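# Spread the towel flat beside an upright basket

## Task

Lay the towel out flat as a single layer, entirely on the table top, so that from above no part of it overlaps the basket; the basket must stay upright with all of its base resting on the table; finally release everything and pull the hands away.

## Robot and tools

Robot: two arms, left_arm (left five-finger hand, base near y = +0.33 m) and right_arm (right five-finger hand, base near y = -0.23 m). Scene frame: origin at table-top height midway between the arms, +x out over the table, +y toward left_arm, +z up. Fixed cameras and the table use the scene frame. Each arm's hand poses, velocities and offsets use that arm's own base frame, whose axes are nearly parallel to the scene frame's.

Hand point: a point 0.15 m out from the wrist face along the fingers, just in front of the palm. Its +z runs along straight fingers, +y out of the palm, +x across the palm (away from the thumb on the right hand, toward the thumb on the left). Straight fingertips reach 0.06 to 0.07 m past it. A wrist bracket on the little-finger side can strike things. Hands sit loosely on their commands: resting 1 to 5 cm off (usually low) is normal and not a sign of contact.

Row layout (used by execute_actions and move): one flat list of 28 numbers covering both arms, each in [-1, 1]. Numbers 1-6: left_arm dx, dy, dz, rx, ry, rz. Numbers 7-12: left hand motors little, ring, middle, index, thumb_bend, thumb_turn. 13: left force_limit. 14: left speed. 15-28: the same fourteen for right_arm. dx, dy, dz are a position offset (1.0 = 0.6 m); rx, ry, rz are one rotation vector offset (1.0 = 180 degrees), turning about the hand point. Offsets are relative to that arm's Hand target at the start of the action or move, not to the previous row, so repeating an offset moves the arm further. Six zeros re-request the current Hand target. Commanded orientation is clipped to 40 degrees from the measured one.

Hand numbers are absolute targets, not offsets. Fingers: +1 straight, -1 curled. thumb_bend: +1 straight, -1 fully bent. thumb_turn: +1 beside the palm, -1 across in front of it. force_limit: about 0 N at -1 up to 10 N at +1 (15 N for the two thumb motors). speed: near zero at -1, full at +0.48 and above. For a gentle grip close at speed -0.94 or lower. A hand has no 'unchanged' value: to keep it as is, resend the eight hand numbers of its last executed row (or, if none yet this scene, its hand_measured six plus hand_force_limit and hand_speed). Turned thumb plus fingers grip things about 0.035 to 0.065 m thick; a handle down to about 0.025 m.

Tools:
- execute_actions(actions, cameras): actions is a list of actions; each action is a list of up to 15 rows, one row per 1/30 s step; a short action repeats its last row to fill 15 steps. An empty actions list returns camera images.
- move(target, speed, blend, blocking, cameras): target is one row or a list of up to 15 rows, every row an offset from the same starting Hand targets. speed is path top speed in m/s (0.002 to 4.3, default 0.25; turning up to twice that in rad/s), one value or one per target. blend (m) rounds corners between listed targets; 0 stops at each. All paths finish together, at least 0.5 s, at most 10 s. Moves do not avoid obstacles or the other arm. Avoid paths passing near an arm's own base.
- wait(seconds 0 to 10, cameras): lets time run with last commands held.
- stop(cameras): brakes a running move.
- zoom_image(camera, region [x0, y0, x1, y1] in pixels, at most 504 by 504): closer view of the latest image of cam_high, cam_low, cam_left_wrist or cam_right_wrist.
- show_instructions(): shows the reference pages.
- finished_scene(scene): ends the current scene, given its number; irreversible.

Results: per arm end_effector_position (m) and end_effector_quat_wxyz in its base frame; Hand target (the pose next offsets count from); Joint positions, velocities and torques; hand_measured (positions on the target scale), hand_stopped_by (moving, target, force, stalled, fault), hand_load_n (fingertip load, positive when pushed open; a near-zero value on a holding hand means the grip was lost), hand_force_limit, hand_speed. A move adds a 'move:' line: done, off_target, moving, held or fault, plus limits (paced = pose clipped, held = steps withheld). MOTOR HOT warns of heating; at 100 °C an arm drops for 30-60 s. Images: cam_high and cam_low 896x504, the wrist cameras 616x616 fisheye.

Cautions: keep the towel and basket on the table and the basket upright. Move slowly near contact; faster motion and targets far beyond contact press harder. Never let the two hands touch or grip each other. Avoid hitting heavy or fixed things, over-straining fingers, long stretched holds, and releasing anything while it moves. To stop pressing into something, command the target back behind the current hand point. Before ending, open the hands and lift away.

Each tool is called after "Request:" as a command line: name --argument value for each argument, lists and objects as JSON in quotes; but a table of rows of numbers goes row by row, as --pt "numbers of a row", without its own name.

Reference images:

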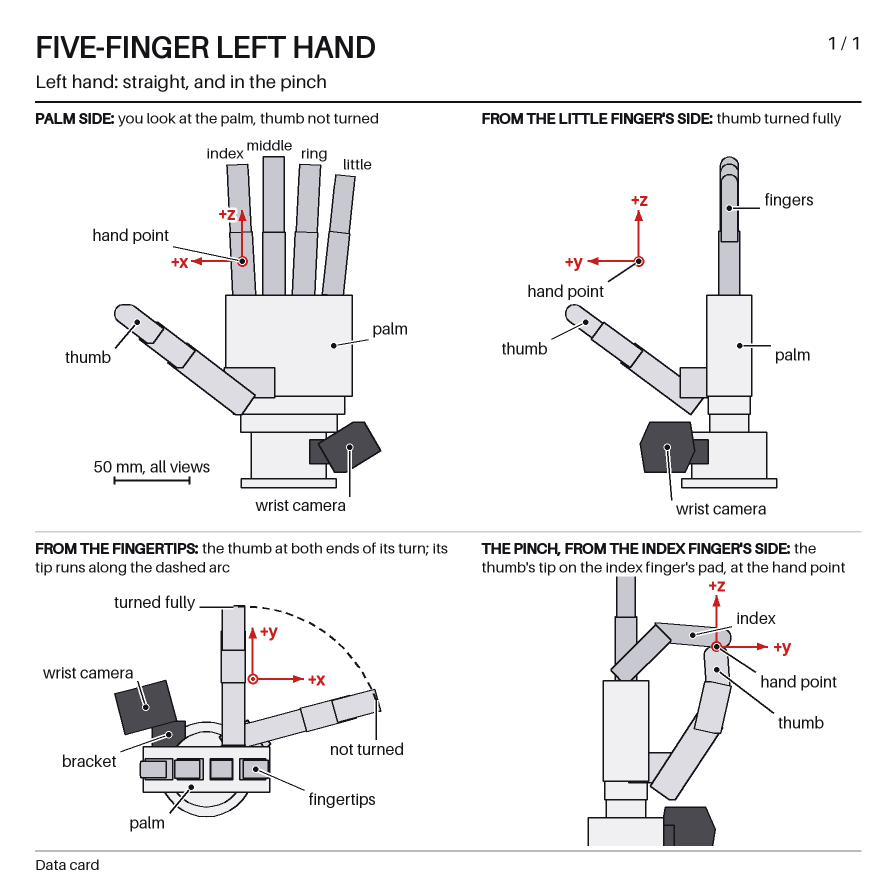

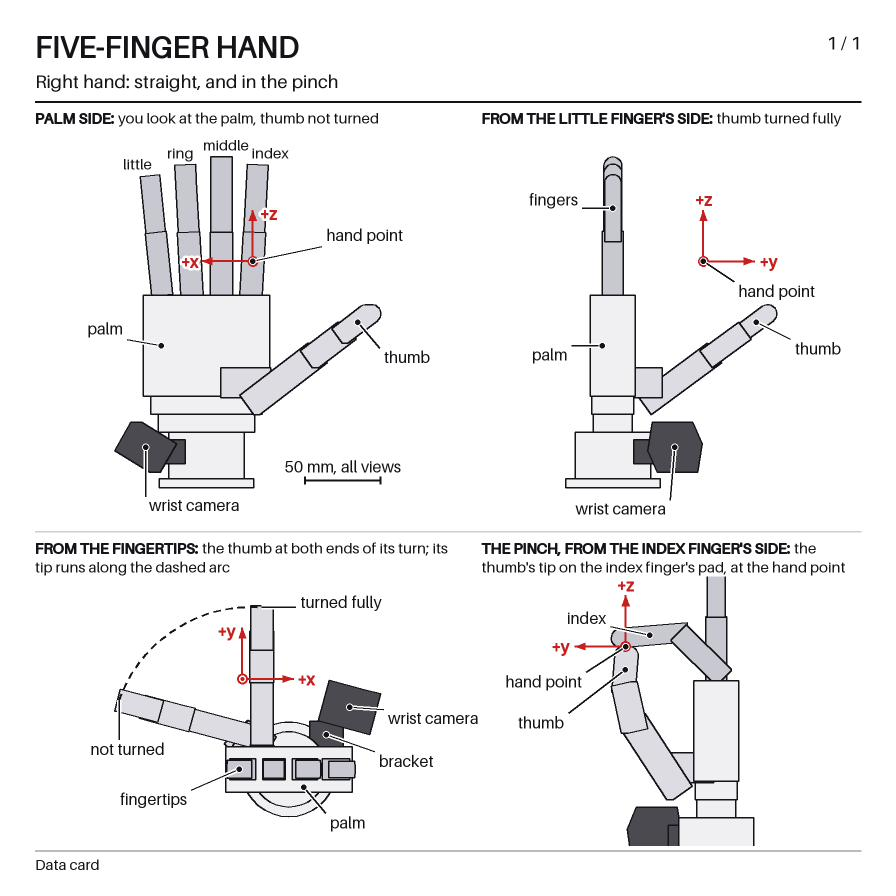

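## Session

Request:
execute_actions --actions '[]'

Scene clock: 0.00 s.
left_arm: end_effector_position=(+0.4756, -0.3329, +0.1186) hand_measured=(+1.000, +1.000, +1.000, +1.000, +1.000, +1.000) hand_load_n=(+0.0, +0.0, +0.0, +0.0, +0.0, +0.0) hand_stopped_by=(target, target, target, target, target, target) hand_force_limit=0.00 hand_speed=-0.80 end_effector_quat_wxyz=(-0.063, -0.032, +0.708, -0.703) | right_arm: end_effector_position=(+0.7297, -0.3420, +0.1722) hand_measured=(+1.000, +1.000, +1.000, +1.000, +1.000, +1.000) hand_load_n=(+0.0, +0.0, +0.0, +0.0, +0.0, +0.0) hand_stopped_by=(target, target, target, target, target, target) hand_force_limit=0.00 hand_speed=-0.80 end_effector_quat_wxyz=(+0.253, -0.186, +0.940, -0.131)
Joint positions: left_arm=[-0.262 1.919 1.07 0.828 1.353 -0.114] | right_arm=[-0.548 2.224 2.264 -1.049 -0.145 0.673]
Joint velocities: within noise
Joint torques (N m): no reading
Heat: left arm: hottest elbow 39 °C; right arm: hottest waist 41 °C.
Hand target: left_arm +0.4810, -0.3343, +0.1213; -0.058, -0.027, +0.707, -0.704 | right_arm +0.7348, -0.3452, +0.1763; +0.259, -0.187, +0.938, -0.136

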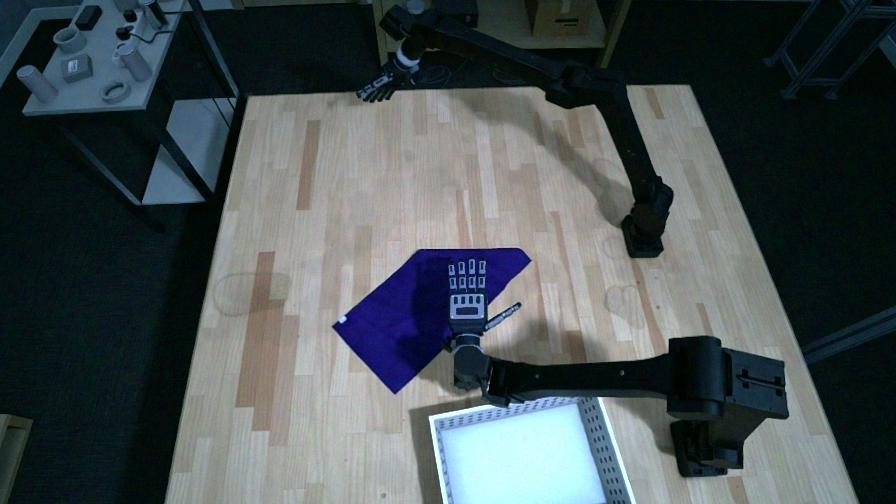

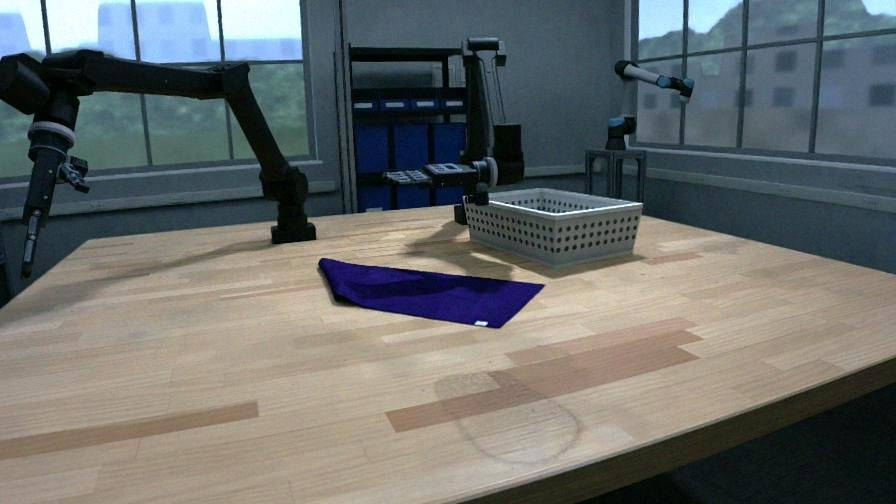

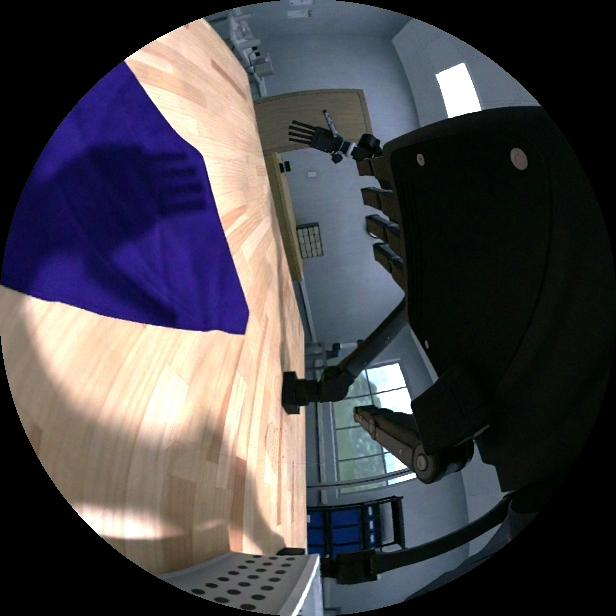

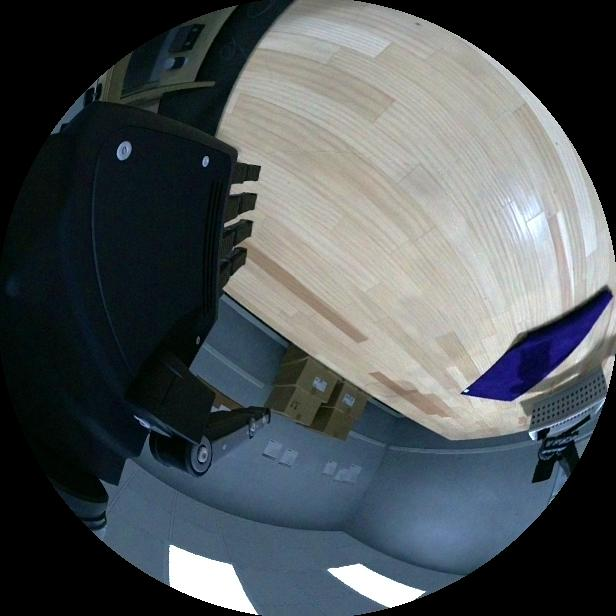

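Request:
zoom_image --camera "cam_high" --region '[310, 220, 560, 420]'

Request:
zoom_image --camera "cam_low" --region '[300, 230, 580, 350]'

Request:
zoom_image --camera "cam_left_wrist" --region '[0, 40, 300, 360]'

Scaled by 2.016 from the camera's 896x504 image, which has a finer 1280x720 frame.

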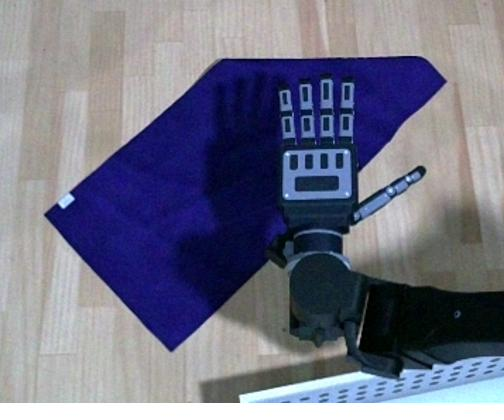

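Scaled by 1.800 from the camera's 896x504 image, which has a finer 1280x720 frame.

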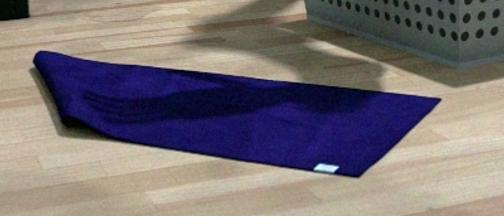

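Scaled by 1.575 from the camera's 616x616 image, which has a finer 880x880 frame.

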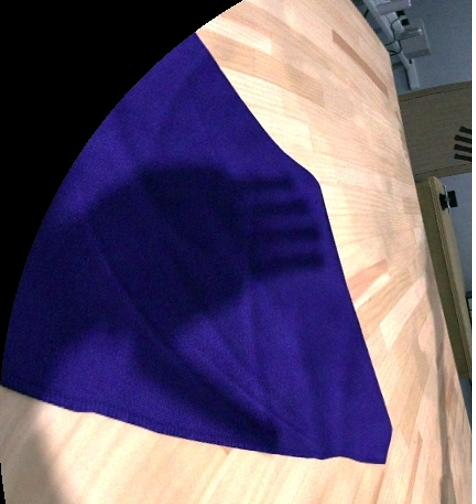

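Request:
move --pt "0 0 0.2 0 0 0 1 1 1 1 1 1 0 -0.8 0 0 0 0 0 0 1 1 1 1 1 1 0 -0.8" --pt "-0.25 0.33 0.33 0 0 0 1 1 1 1 1 1 0 -0.8 0 0 0 0 0 0 1 1 1 1 1 1 0 -0.8" --blend 0.05 --cameras '["all"]'

Scene clock: 6.10 s.
left_arm: end_effector_position=(+0.3338, -0.1407, +0.3168) hand_measured=(+1.000, +1.000, +1.000, +1.000, +1.000, +1.000) hand_load_n=(+0.0, -0.5, +0.0, +0.0, +0.0, +0.0) hand_stopped_by=(target, target, target, target, target, target) hand_force_limit=0.00 hand_speed=-0.80 end_effector_quat_wxyz=(+0.021, -0.097, +0.700, -0.707) | right_arm: end_effector_position=(+0.7297, -0.3420, +0.1722) hand_measured=(+1.000, +1.000, +1.000, +1.000, +1.000, +1.000) hand_load_n=(+0.0, +0.0, +0.0, +0.0, +0.0, -0.5) hand_stopped_by=(target, target, target, target, target, target) hand_force_limit=0.00 hand_speed=-0.80 end_effector_quat_wxyz=(+0.253, -0.186, +0.940, -0.131)
Joint positions: left_arm=[0.168 1.102 0.745 0.465 1.572 -0.217] | right_arm=[-0.548 2.224 2.264 -1.049 -0.145 0.673]
Joint torques (N m): left_arm=[1.55 -9.58 10.18 0.61 0.03 -0.2] | right_arm=[-1.49 -16.5 12.46 1.63 -0.1 0.08]
Heat: left arm: hottest elbow 40 °C; right arm: hottest waist 41 °C.
Hand target: left_arm +0.3309, -0.1364, +0.3194; -0.059, -0.027, +0.707, -0.704 | right_arm +0.7348, -0.3452, +0.1763; +0.259, -0.187, +0.938, -0.136
Off the commanded pose: left_arm 0.006 m, 12 deg | right_arm 0.007 m, 1 deg.
joint sent to its limit (left arm) — joint 5 (wrist yaw), upper limit. The joint targets are off in orientation, not in position.
move: off_target (left_arm)
camera_calibration:
cam_left_wrist: T_world_to_cam=[[-0.190826, -0.00534746, 0.981609, -0.246105], [-0.900004, 0.400175, -0.172782, 0.408762], [-0.391891, -0.916423, -0.0811766, 0.142436], [0, 0, 0, 1]] pos_world=[0.376743, -0.03436, 0.323768]

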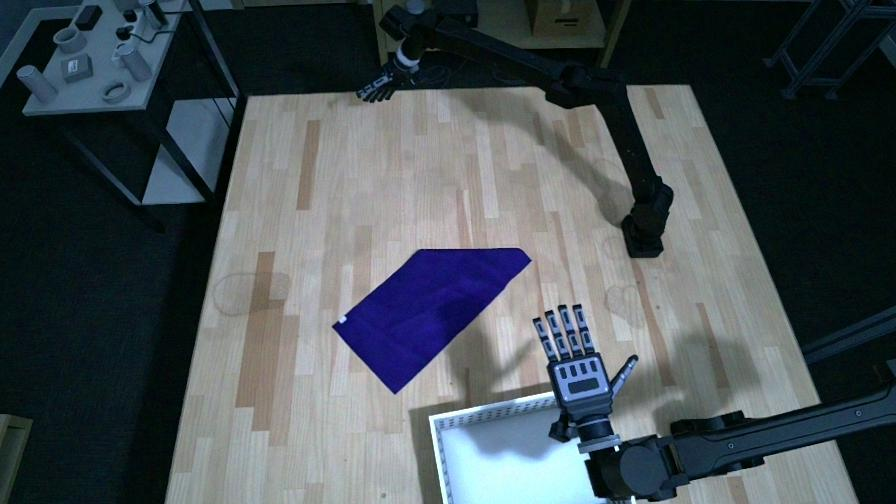

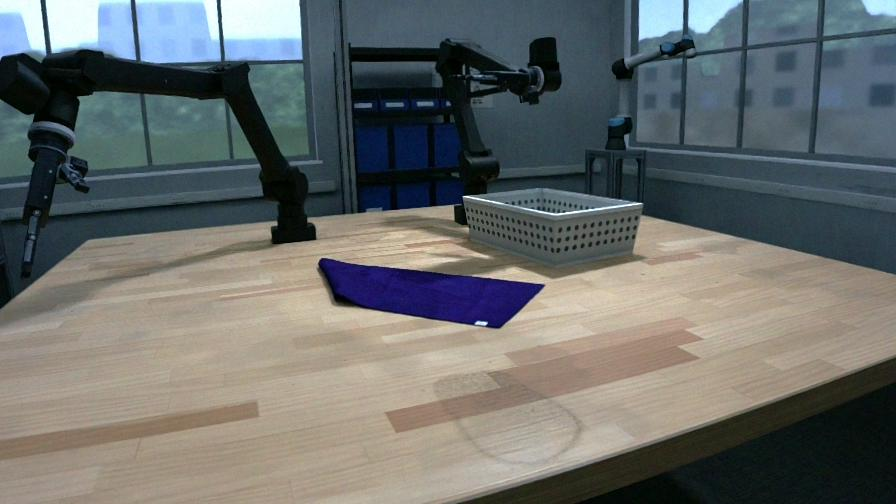

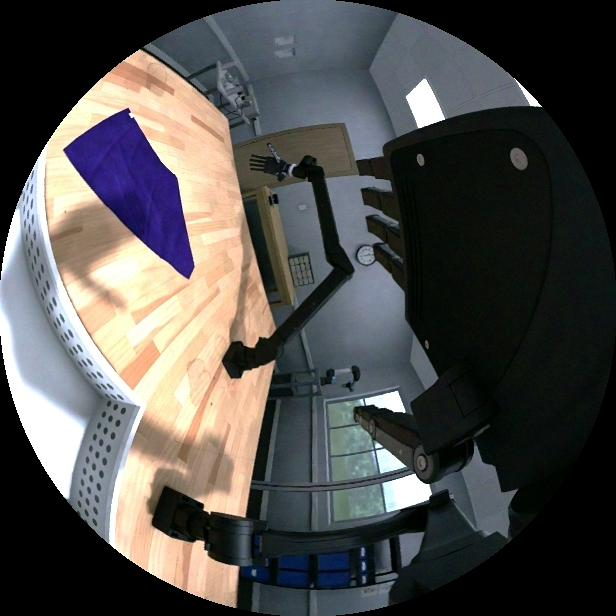

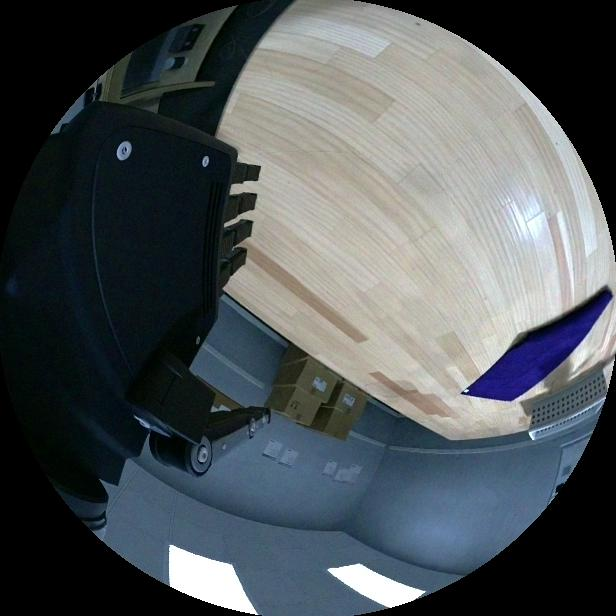

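Request:
zoom_image --camera "cam_high" --region '[320, 235, 540, 405]'

Request:
zoom_image --camera "cam_left_wrist" --region '[50, 90, 220, 290]'

Request:
zoom_image --camera "cam_low" --region '[300, 240, 440, 320]'

Scaled by 2.291 from the camera's 896x504 image, which has a finer 1280x720 frame.

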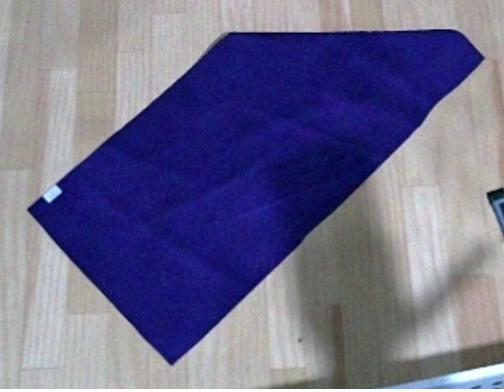

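Scaled by 2.520 from the camera's 616x616 image, which has a finer 880x880 frame.

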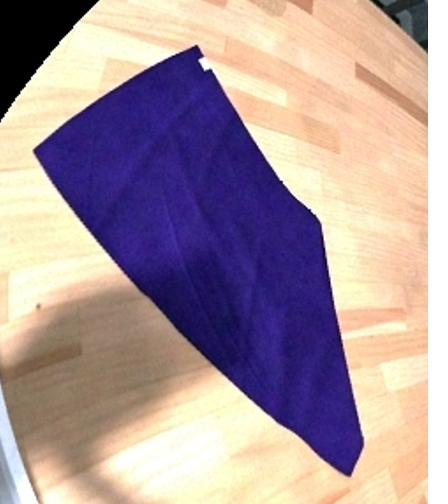

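Scaled by 3.600 from the camera's 896x504 image, which has a finer 1280x720 frame.

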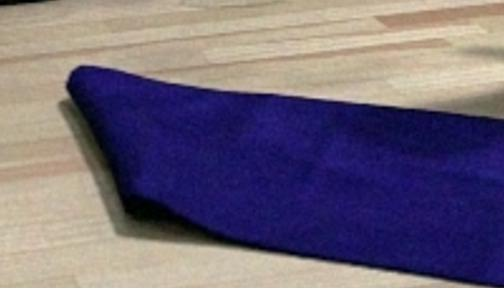

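Request:
move --pt "0 0 0 0 0 0 1 1 1 1 1 1 0 -0.8 0 0.1 0.2 0 0 0 1 1 1 1 1 1 0 -0.8" --pt "0 0 0 0 0 0 1 1 1 1 1 1 0 -0.8 -0.46 0.3 0.16 0 0 0 1 1 1 1 1 1 0 -0.8" --blend 0.05 --cameras '["all"]'

Scene clock: 15.10 s.
left_arm: end_effector_position=(+0.3338, -0.1405, +0.3168) hand_measured=(+1.000, +1.000, +1.000, +1.000, +1.000, +1.000) hand_load_n=(+0.0, +0.0, +0.0, +0.0, +0.0, -0.5) hand_stopped_by=(target, target, target, target, target, target) hand_force_limit=0.00 hand_speed=-0.80 end_effector_quat_wxyz=(+0.021, -0.097, +0.700, -0.707) | right_arm: end_effector_position=(+0.4583, -0.1585, +0.2689) hand_measured=(+1.000, +1.000, +1.000, +1.000, +1.000, +1.000) hand_load_n=(+0.0, +0.0, +0.0, +0.0, +0.0, +0.0) hand_stopped_by=(target, target, target, target, target, target) hand_force_limit=0.00 hand_speed=-0.80 end_effector_quat_wxyz=(+0.251, -0.188, +0.941, -0.128)
Joint positions: left_arm=[0.169 1.102 0.745 0.465 1.572 -0.217] | right_arm=[-0.511 1.286 1.258 -0.986 -0.128 0.701]
Joint torques (N m): left_arm=[1.67 -9.29 10.24 0.55 0.03 -0.18] | right_arm=[-1.85 -7.71 10.73 2.36 -0.16 0.01]
Heat: left arm: hottest elbow 41 °C; right arm: hottest waist 41 °C.
Hand target: left_arm +0.3310, -0.1363, +0.3194; -0.058, -0.027, +0.707, -0.704 | right_arm +0.4589, -0.1652, +0.2723; +0.259, -0.187, +0.938, -0.136
Off the commanded pose: left_arm 0.006 m, 12 deg | right_arm 0.008 m, 1 deg.
joint sent to its limit (left arm) — joint 5 (wrist yaw), upper limit. The joint targets are off in orientation, not in position.
move: off_target (left_arm)
camera_calibration:
cam_left_wrist: T_world_to_cam=[[-0.190455, -0.00536334, 0.981681, -0.246268], [-0.900207, 0.399855, -0.172464, 0.408684], [-0.391605, -0.916563, -0.0809825, 0.142352], [0, 0, 0, 1]] pos_world=[0.376743, -0.0342602, 0.323768]
cam_right_wrist: T_world_to_cam=[[-0.47263, 0.770597, -0.427552, 0.453842], [0.345728, 0.608399, 0.714369, -0.25625], [0.810613, 0.189815, -0.553965, -0.0743479], [0, 0, 0, 1]] pos_world=[0.363359, -0.179715, 0.335912]

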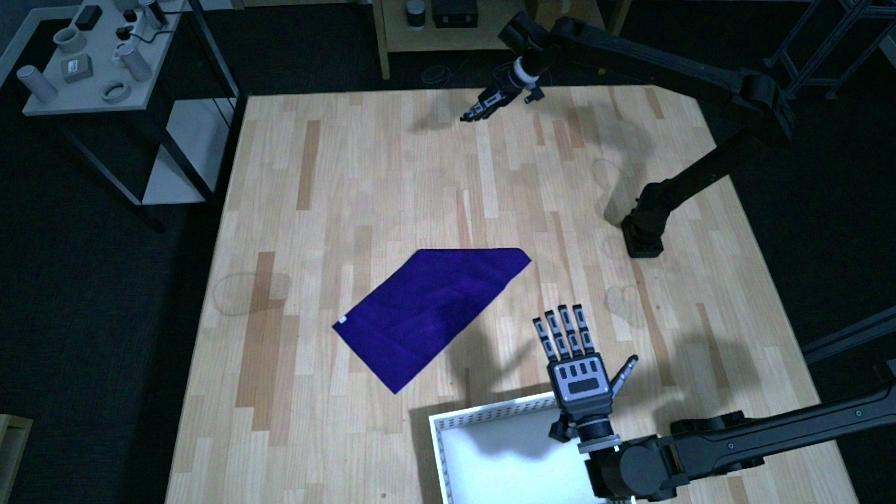

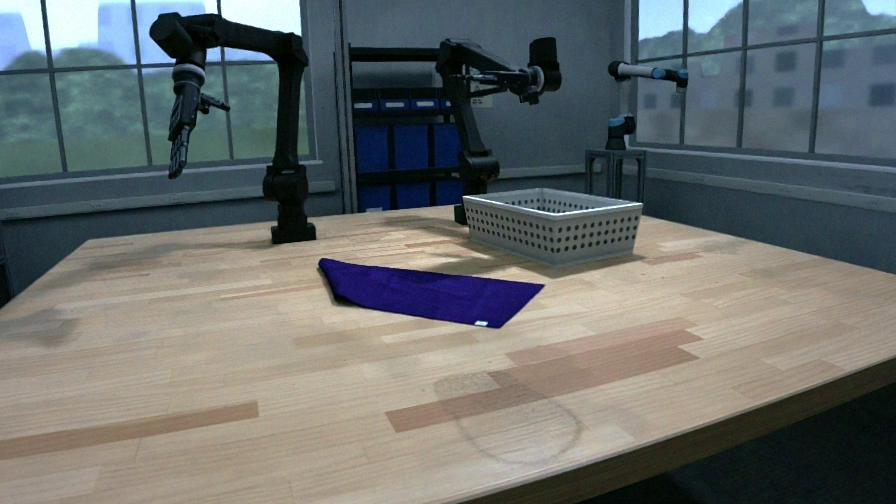

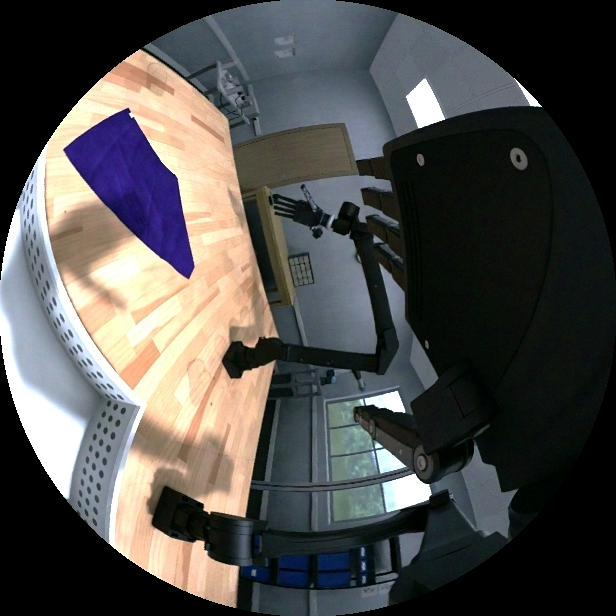

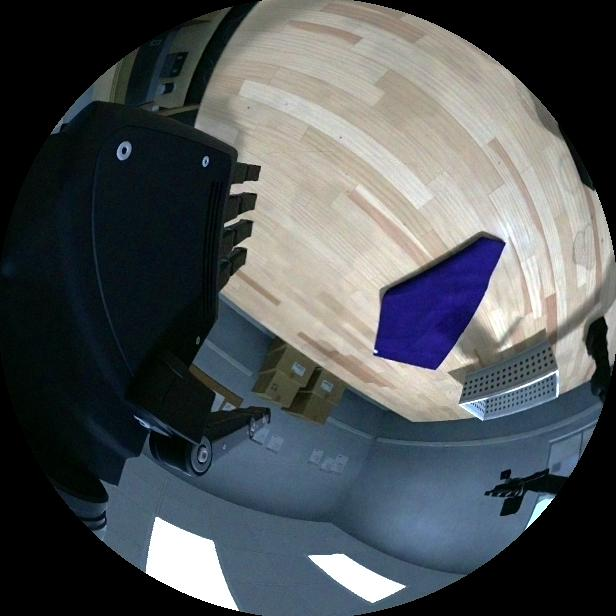

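Request:
zoom_image --camera "cam_right_wrist" --region '[360, 220, 520, 380]'

Scaled by 3.150 from the camera's 616x616 image, which has a finer 880x880 frame.

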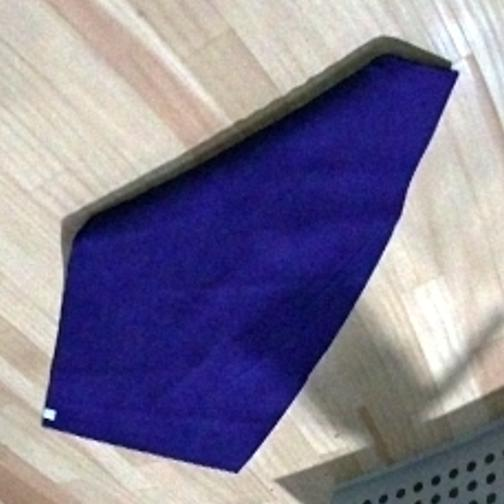

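Request:
move --target '[-0.097,-0.681,-0.087,0.4545,-0.2374,-0.2175,1,1,1,1,1,1,0,-0.8,-0.265,-0.425,0.05,0,0,-0.2,1,1,1,1,1,1,0,-0.8]' --cameras '["all"]'

Scene clock: 27.93 s.
left_arm: end_effector_position=(+0.2684, -0.5342, +0.2692) hand_measured=(+1.000, +1.000, +1.000, +1.000, +1.000, +1.000) hand_load_n=(+0.0, +0.0, +0.0, +0.0, +0.0, -0.5) hand_stopped_by=(target, target, target, target, target, target) hand_force_limit=0.00 hand_speed=-0.80 end_effector_quat_wxyz=(+0.050, +0.384, +0.921, -0.045) | right_arm: end_effector_position=(+0.2988, -0.4060, +0.2887) hand_measured=(+1.000, +1.000, +1.000, +1.000, +1.000, +1.000) hand_load_n=(+0.0, +0.0, +0.5, +0.0, +0.0, +0.0) hand_stopped_by=(target, target, target, target, target, target) hand_force_limit=0.00 hand_speed=-0.80 end_effector_quat_wxyz=(+0.202, +0.104, +0.952, -0.203)
Joint positions: left_arm=[-1.18 2 2.251 -1.687 -0.008 1.181] | right_arm=[-1.103 1.326 1.343 -1.017 -0.113 0.718]
Joint torques (N m): left_arm=[0.5 -21.25 14.13 0.1 -0.15 0.13] | right_arm=[-2.73 -5.3 15.16 0.9 0.08 0.13]
Heat: left arm: hottest elbow 43 °C; right arm: hottest elbow 41 °C.
Hand target: left_arm +0.2728, -0.5450, +0.2671; +0.000, +0.388, +0.922, +0.000 | right_arm +0.2999, -0.4201, +0.3022; +0.204, +0.112, +0.950, -0.209
Off the commanded pose: left_arm 0.012 m, 8 deg | right_arm 0.020 m, 1 deg.
joint sent to its limit (left arm) — joint 4 (wrist pitch), lower limit. The joint targets are off in orientation, not in position.
move: off_target (left_arm, right_arm)
camera_calibration:
cam_left_wrist: T_world_to_cam=[[-0.887398, -0.459964, 0.0309528, -0.0139582], [-0.404501, 0.809084, 0.426335, 0.423381], [-0.221142, 0.365808, -0.904036, 0.612934], [0, 0, 0, 1]] pos_world=[0.294417, -0.573187, 0.374044]
cam_right_wrist: T_world_to_cam=[[0.0585342, 0.896974, -0.438191, 0.473386], [0.631489, 0.306693, 0.712153, -0.271946], [0.773172, -0.318398, -0.548477, -0.0838538], [0, 0, 0, 1]] pos_world=[0.208855, -0.36791, 0.355109]

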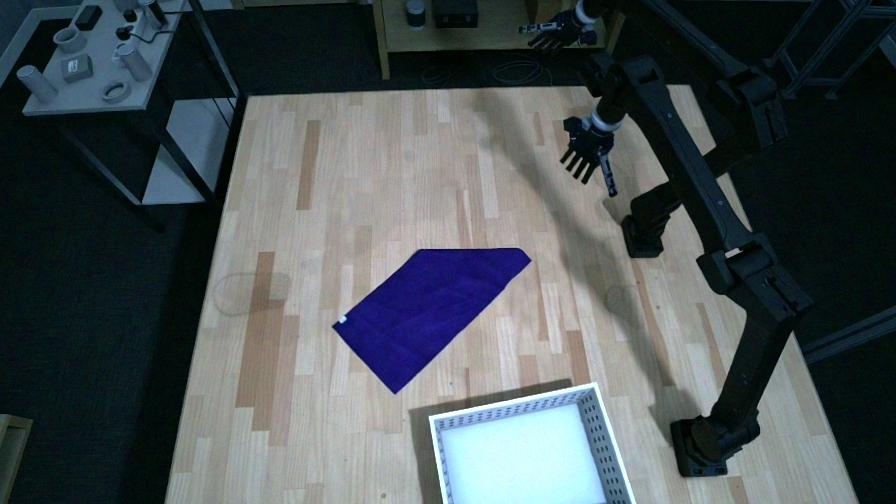

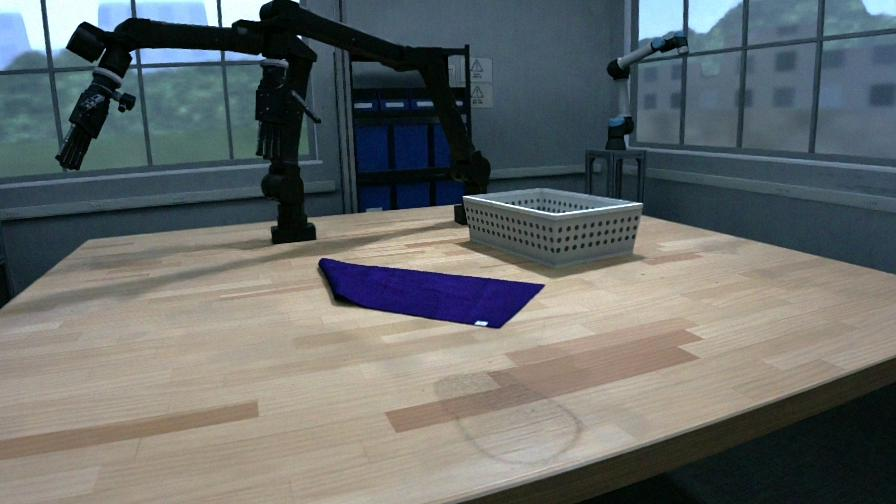

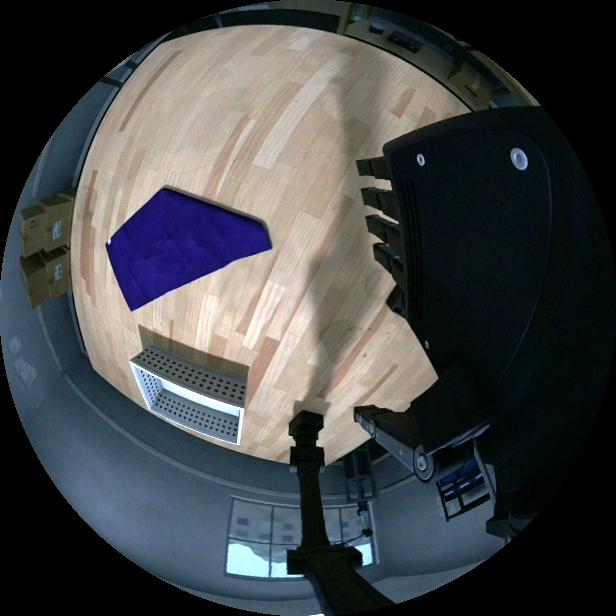

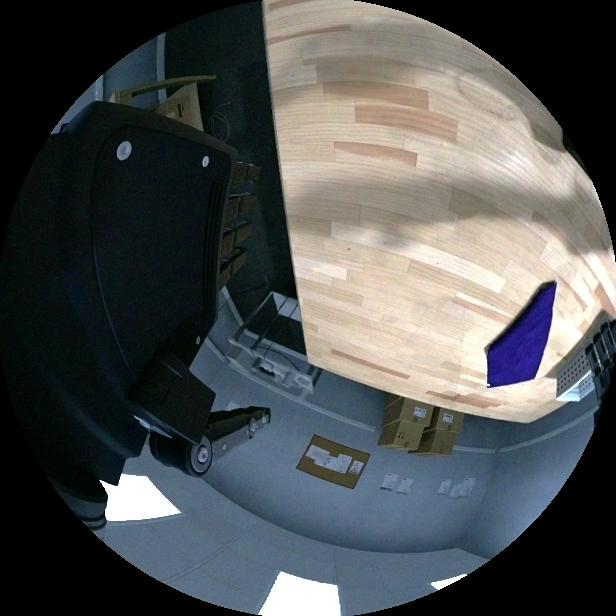

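Request:
zoom_image --camera "cam_left_wrist" --region '[90, 170, 290, 330]'

Scaled by 2.520 from the camera's 616x616 image, which has a finer 880x880 frame.

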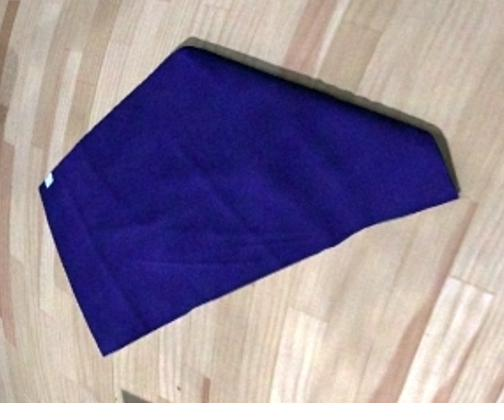

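Request:
move --target '[0.045,0.007,-0.35,0,0,0,-1,-1,0,0,1,-1,0,-0.5,0,0,0,0,0,0,1,1,1,1,1,1,0,-0.8]' --cameras '["all"]'

Scene clock: 35.73 s.
left_arm: end_effector_position=(+0.2922, -0.5372, +0.0658) hand_measured=(-1.000, -1.000, +0.000, +0.000, +1.000, -1.000) hand_load_n=(+0.0, +0.5, +0.0, +0.0, +0.0, +0.0) hand_stopped_by=(target, target, target, target, target, target) hand_force_limit=0.00 hand_speed=-0.50 end_effector_quat_wxyz=(+0.001, +0.386, +0.923, +0.002) | right_arm: end_effector_position=(+0.2988, -0.4060, +0.2887) hand_measured=(+1.000, +1.000, +1.000, +1.000, +1.000, +1.000) hand_load_n=(+0.0, +0.0, +0.0, +0.0, +0.0, -0.5) hand_stopped_by=(target, target, target, target, target, target) hand_force_limit=0.00 hand_speed=-0.80 end_effector_quat_wxyz=(+0.202, +0.104, +0.952, -0.203)
Joint positions: left_arm=[-1.148 2.149 1.948 -1.37 -0.003 1.215] | right_arm=[-1.103 1.326 1.343 -1.017 -0.113 0.718]
Joint torques (N m): left_arm=[1.2 -24 11.26 0.55 0.06 0.1] | right_arm=[-2.78 -5.3 14.9 1.05 0.06 0.11]
Heat: left arm: hottest elbow 43 °C; right arm: hottest elbow 43 °C.
Hand target: left_arm +0.2999, -0.5408, +0.0572; +0.000, +0.388, +0.922, +0.000 | right_arm +0.2999, -0.4202, +0.3022; +0.204, +0.112, +0.950, -0.209
Off the commanded pose: left_arm 0.012 m, 0 deg | right_arm 0.020 m, 1 deg.
move: off_target (left_arm, right_arm)
camera_calibration:
cam_left_wrist: T_world_to_cam=[[-0.886523, -0.462091, 0.0234324, 0.0111178], [-0.376199, 0.749372, 0.5449, 0.474045], [-0.269353, 0.474251, -0.838174, 0.503416], [0, 0, 0, 1]] pos_world=[0.323788, -0.588844, 0.163383]
cam_right_wrist: T_world_to_cam=[[0.0585342, 0.896974, -0.438191, 0.473386], [0.631489, 0.306693, 0.712153, -0.271946], [0.773172, -0.318398, -0.548477, -0.0838538], [0, 0, 0, 1]] pos_world=[0.208855, -0.36791, 0.355109]

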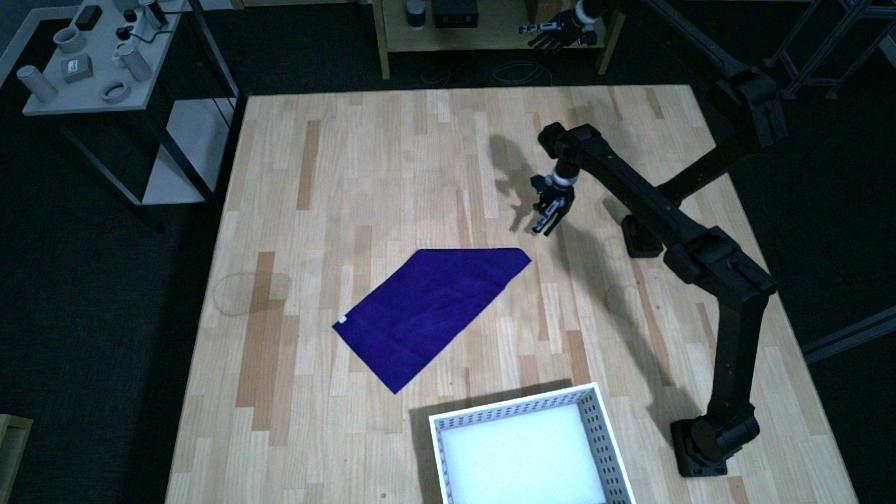

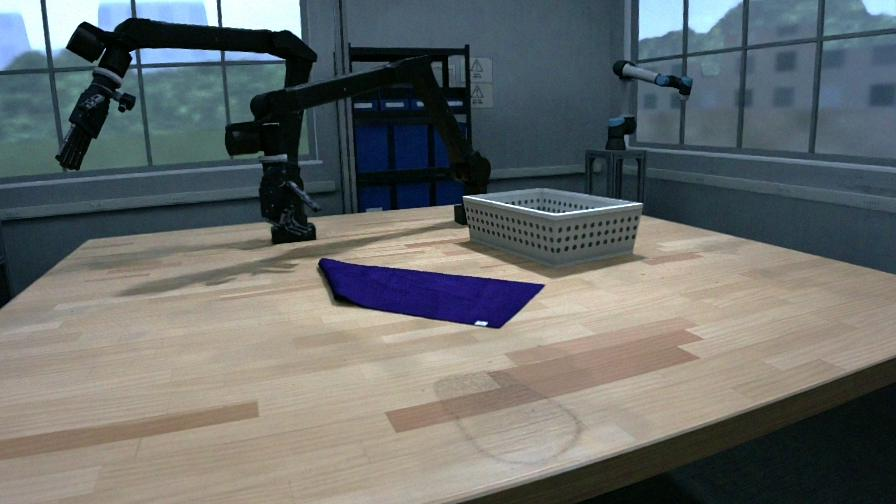

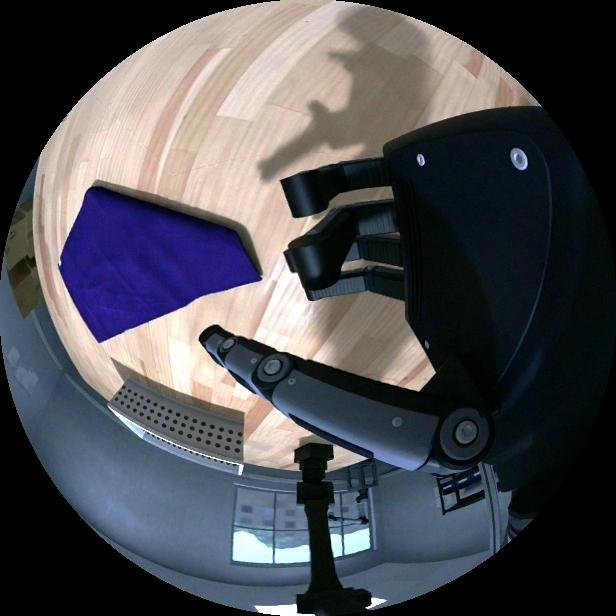

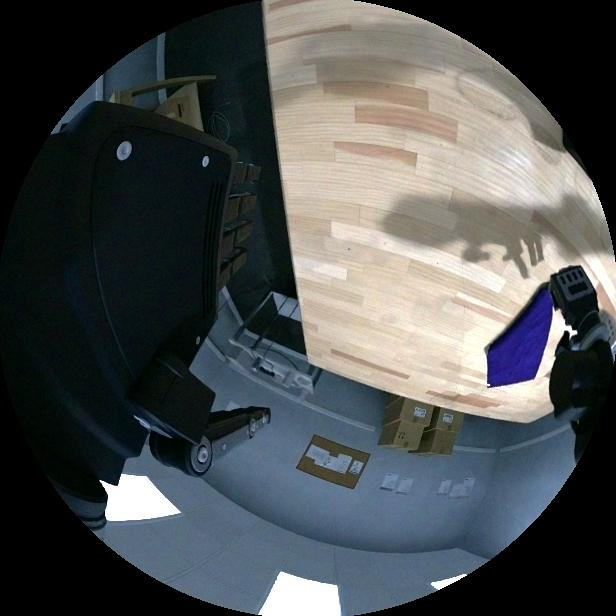

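Request:
zoom_image --camera "cam_left_wrist" --region '[150, 140, 430, 420]'

Scaled by 1.800 from the camera's 616x616 image, which has a finer 880x880 frame.

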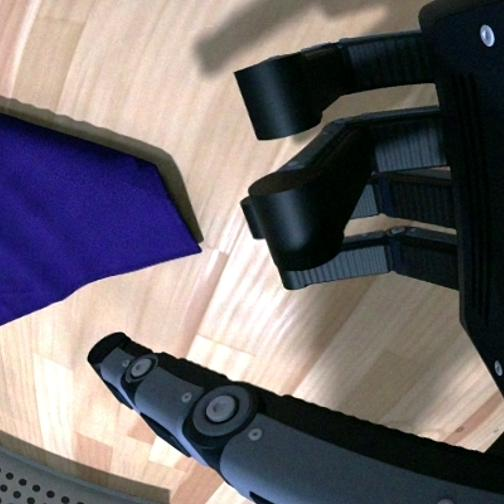

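Request:
move --target '[0.025,0.011,-0.095,0,0,0.033,-1,-1,0,0,1,-1,0,-0.5,0,0,0,0,0,0,1,1,1,1,1,1,0,-0.8]' --speed 0.06 --cameras '["cam_left_wrist","cam_low"]'

Request:
zoom_image --camera "cam_left_wrist" --region '[150, 140, 430, 420]'

Request:
zoom_image --camera "cam_low" --region '[230, 160, 400, 310]'

Scene clock: 39.40 s.
left_arm: end_effector_position=(+0.3108, -0.5383, +0.0215) hand_measured=(-1.000, -1.000, +0.000, +0.000, +1.000, -1.000) hand_load_n=(+0.0, +0.0, +0.5, +0.0, +0.0, +0.0) hand_stopped_by=(target, target, target, target, target, target) hand_force_limit=0.00 hand_speed=-0.50 end_effector_quat_wxyz=(+0.010, +0.352, +0.936, -0.008) | right_arm: end_effector_position=(+0.2988, -0.4060, +0.2887) hand_measured=(+1.000, +1.000, +1.000, +1.000, +1.000, +1.000) hand_load_n=(+0.0, +0.0, +0.0, +0.0, +0.0, +0.0) hand_stopped_by=(target, target, target, target, target, target) hand_force_limit=0.00 hand_speed=-0.80 end_effector_quat_wxyz=(+0.202, +0.104, +0.952, -0.203)
Joint positions: left_arm=[-1.118 2.196 1.911 -1.261 -0.003 1.173] | right_arm=[-1.103 1.326 1.343 -1.017 -0.113 0.718]
Joint torques (N m): left_arm=[1.49 -23.12 9.81 0.53 0.05 -0.2] | right_arm=[-1.79 -5.66 15.3 1.1 0.07 0.15]
Heat: left arm: hottest elbow 44 °C; right arm: hottest elbow 44 °C.
Hand target: left_arm +0.3148, -0.5340, +0.0002; +0.000, +0.340, +0.940, +0.000 | right_arm +0.2999, -0.4202, +0.3022; +0.204, +0.112, +0.950, -0.209
Off the commanded pose: left_arm 0.022 m, 2 deg | right_arm 0.020 m, 1 deg.
move: off_target (left_arm, right_arm)
camera_calibration:
cam_left_wrist: T_world_to_cam=[[-0.851439, -0.523813, 0.0259098, -0.0160411], [-0.435142, 0.733158, 0.522619, 0.516095], [-0.292751, 0.433704, -0.852173, 0.457516], [0, 0, 0, 1]] pos_world=[0.344855, -0.585208, 0.120577]
Images, in order (width x height): cam_low 896x504, cam_left_wrist 616x616.

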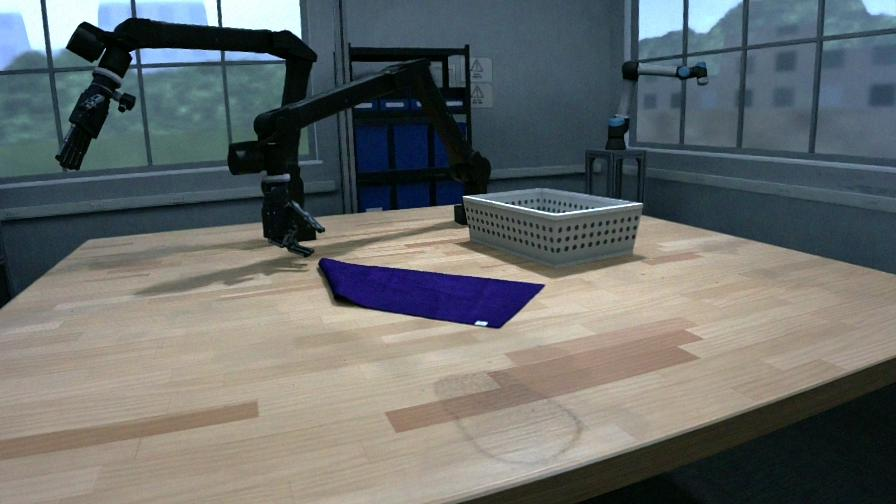

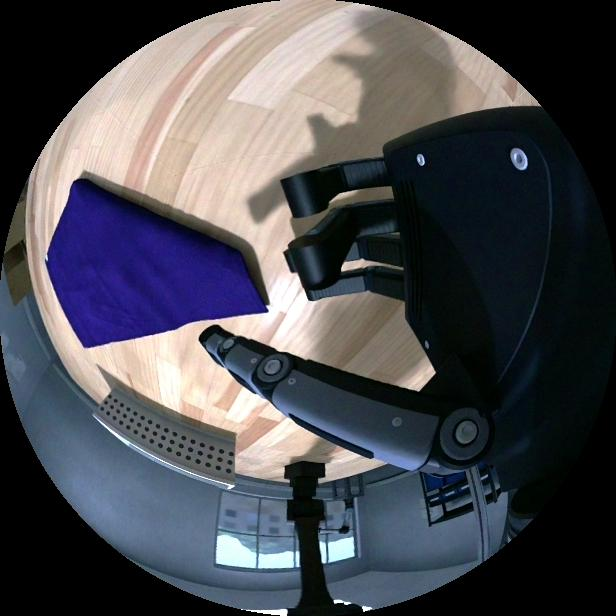

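Scaled by 1.800 from the camera's 616x616 image, which has a finer 880x880 frame.

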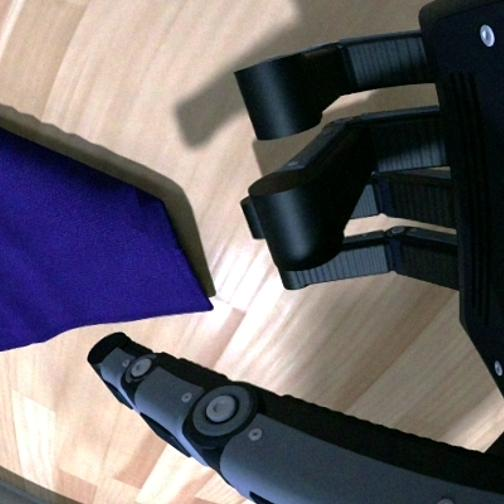

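Scaled by 2.965 from the camera's 896x504 image, which has a finer 1280x720 frame.

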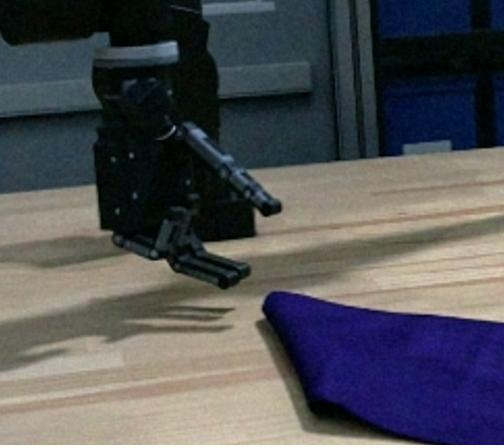

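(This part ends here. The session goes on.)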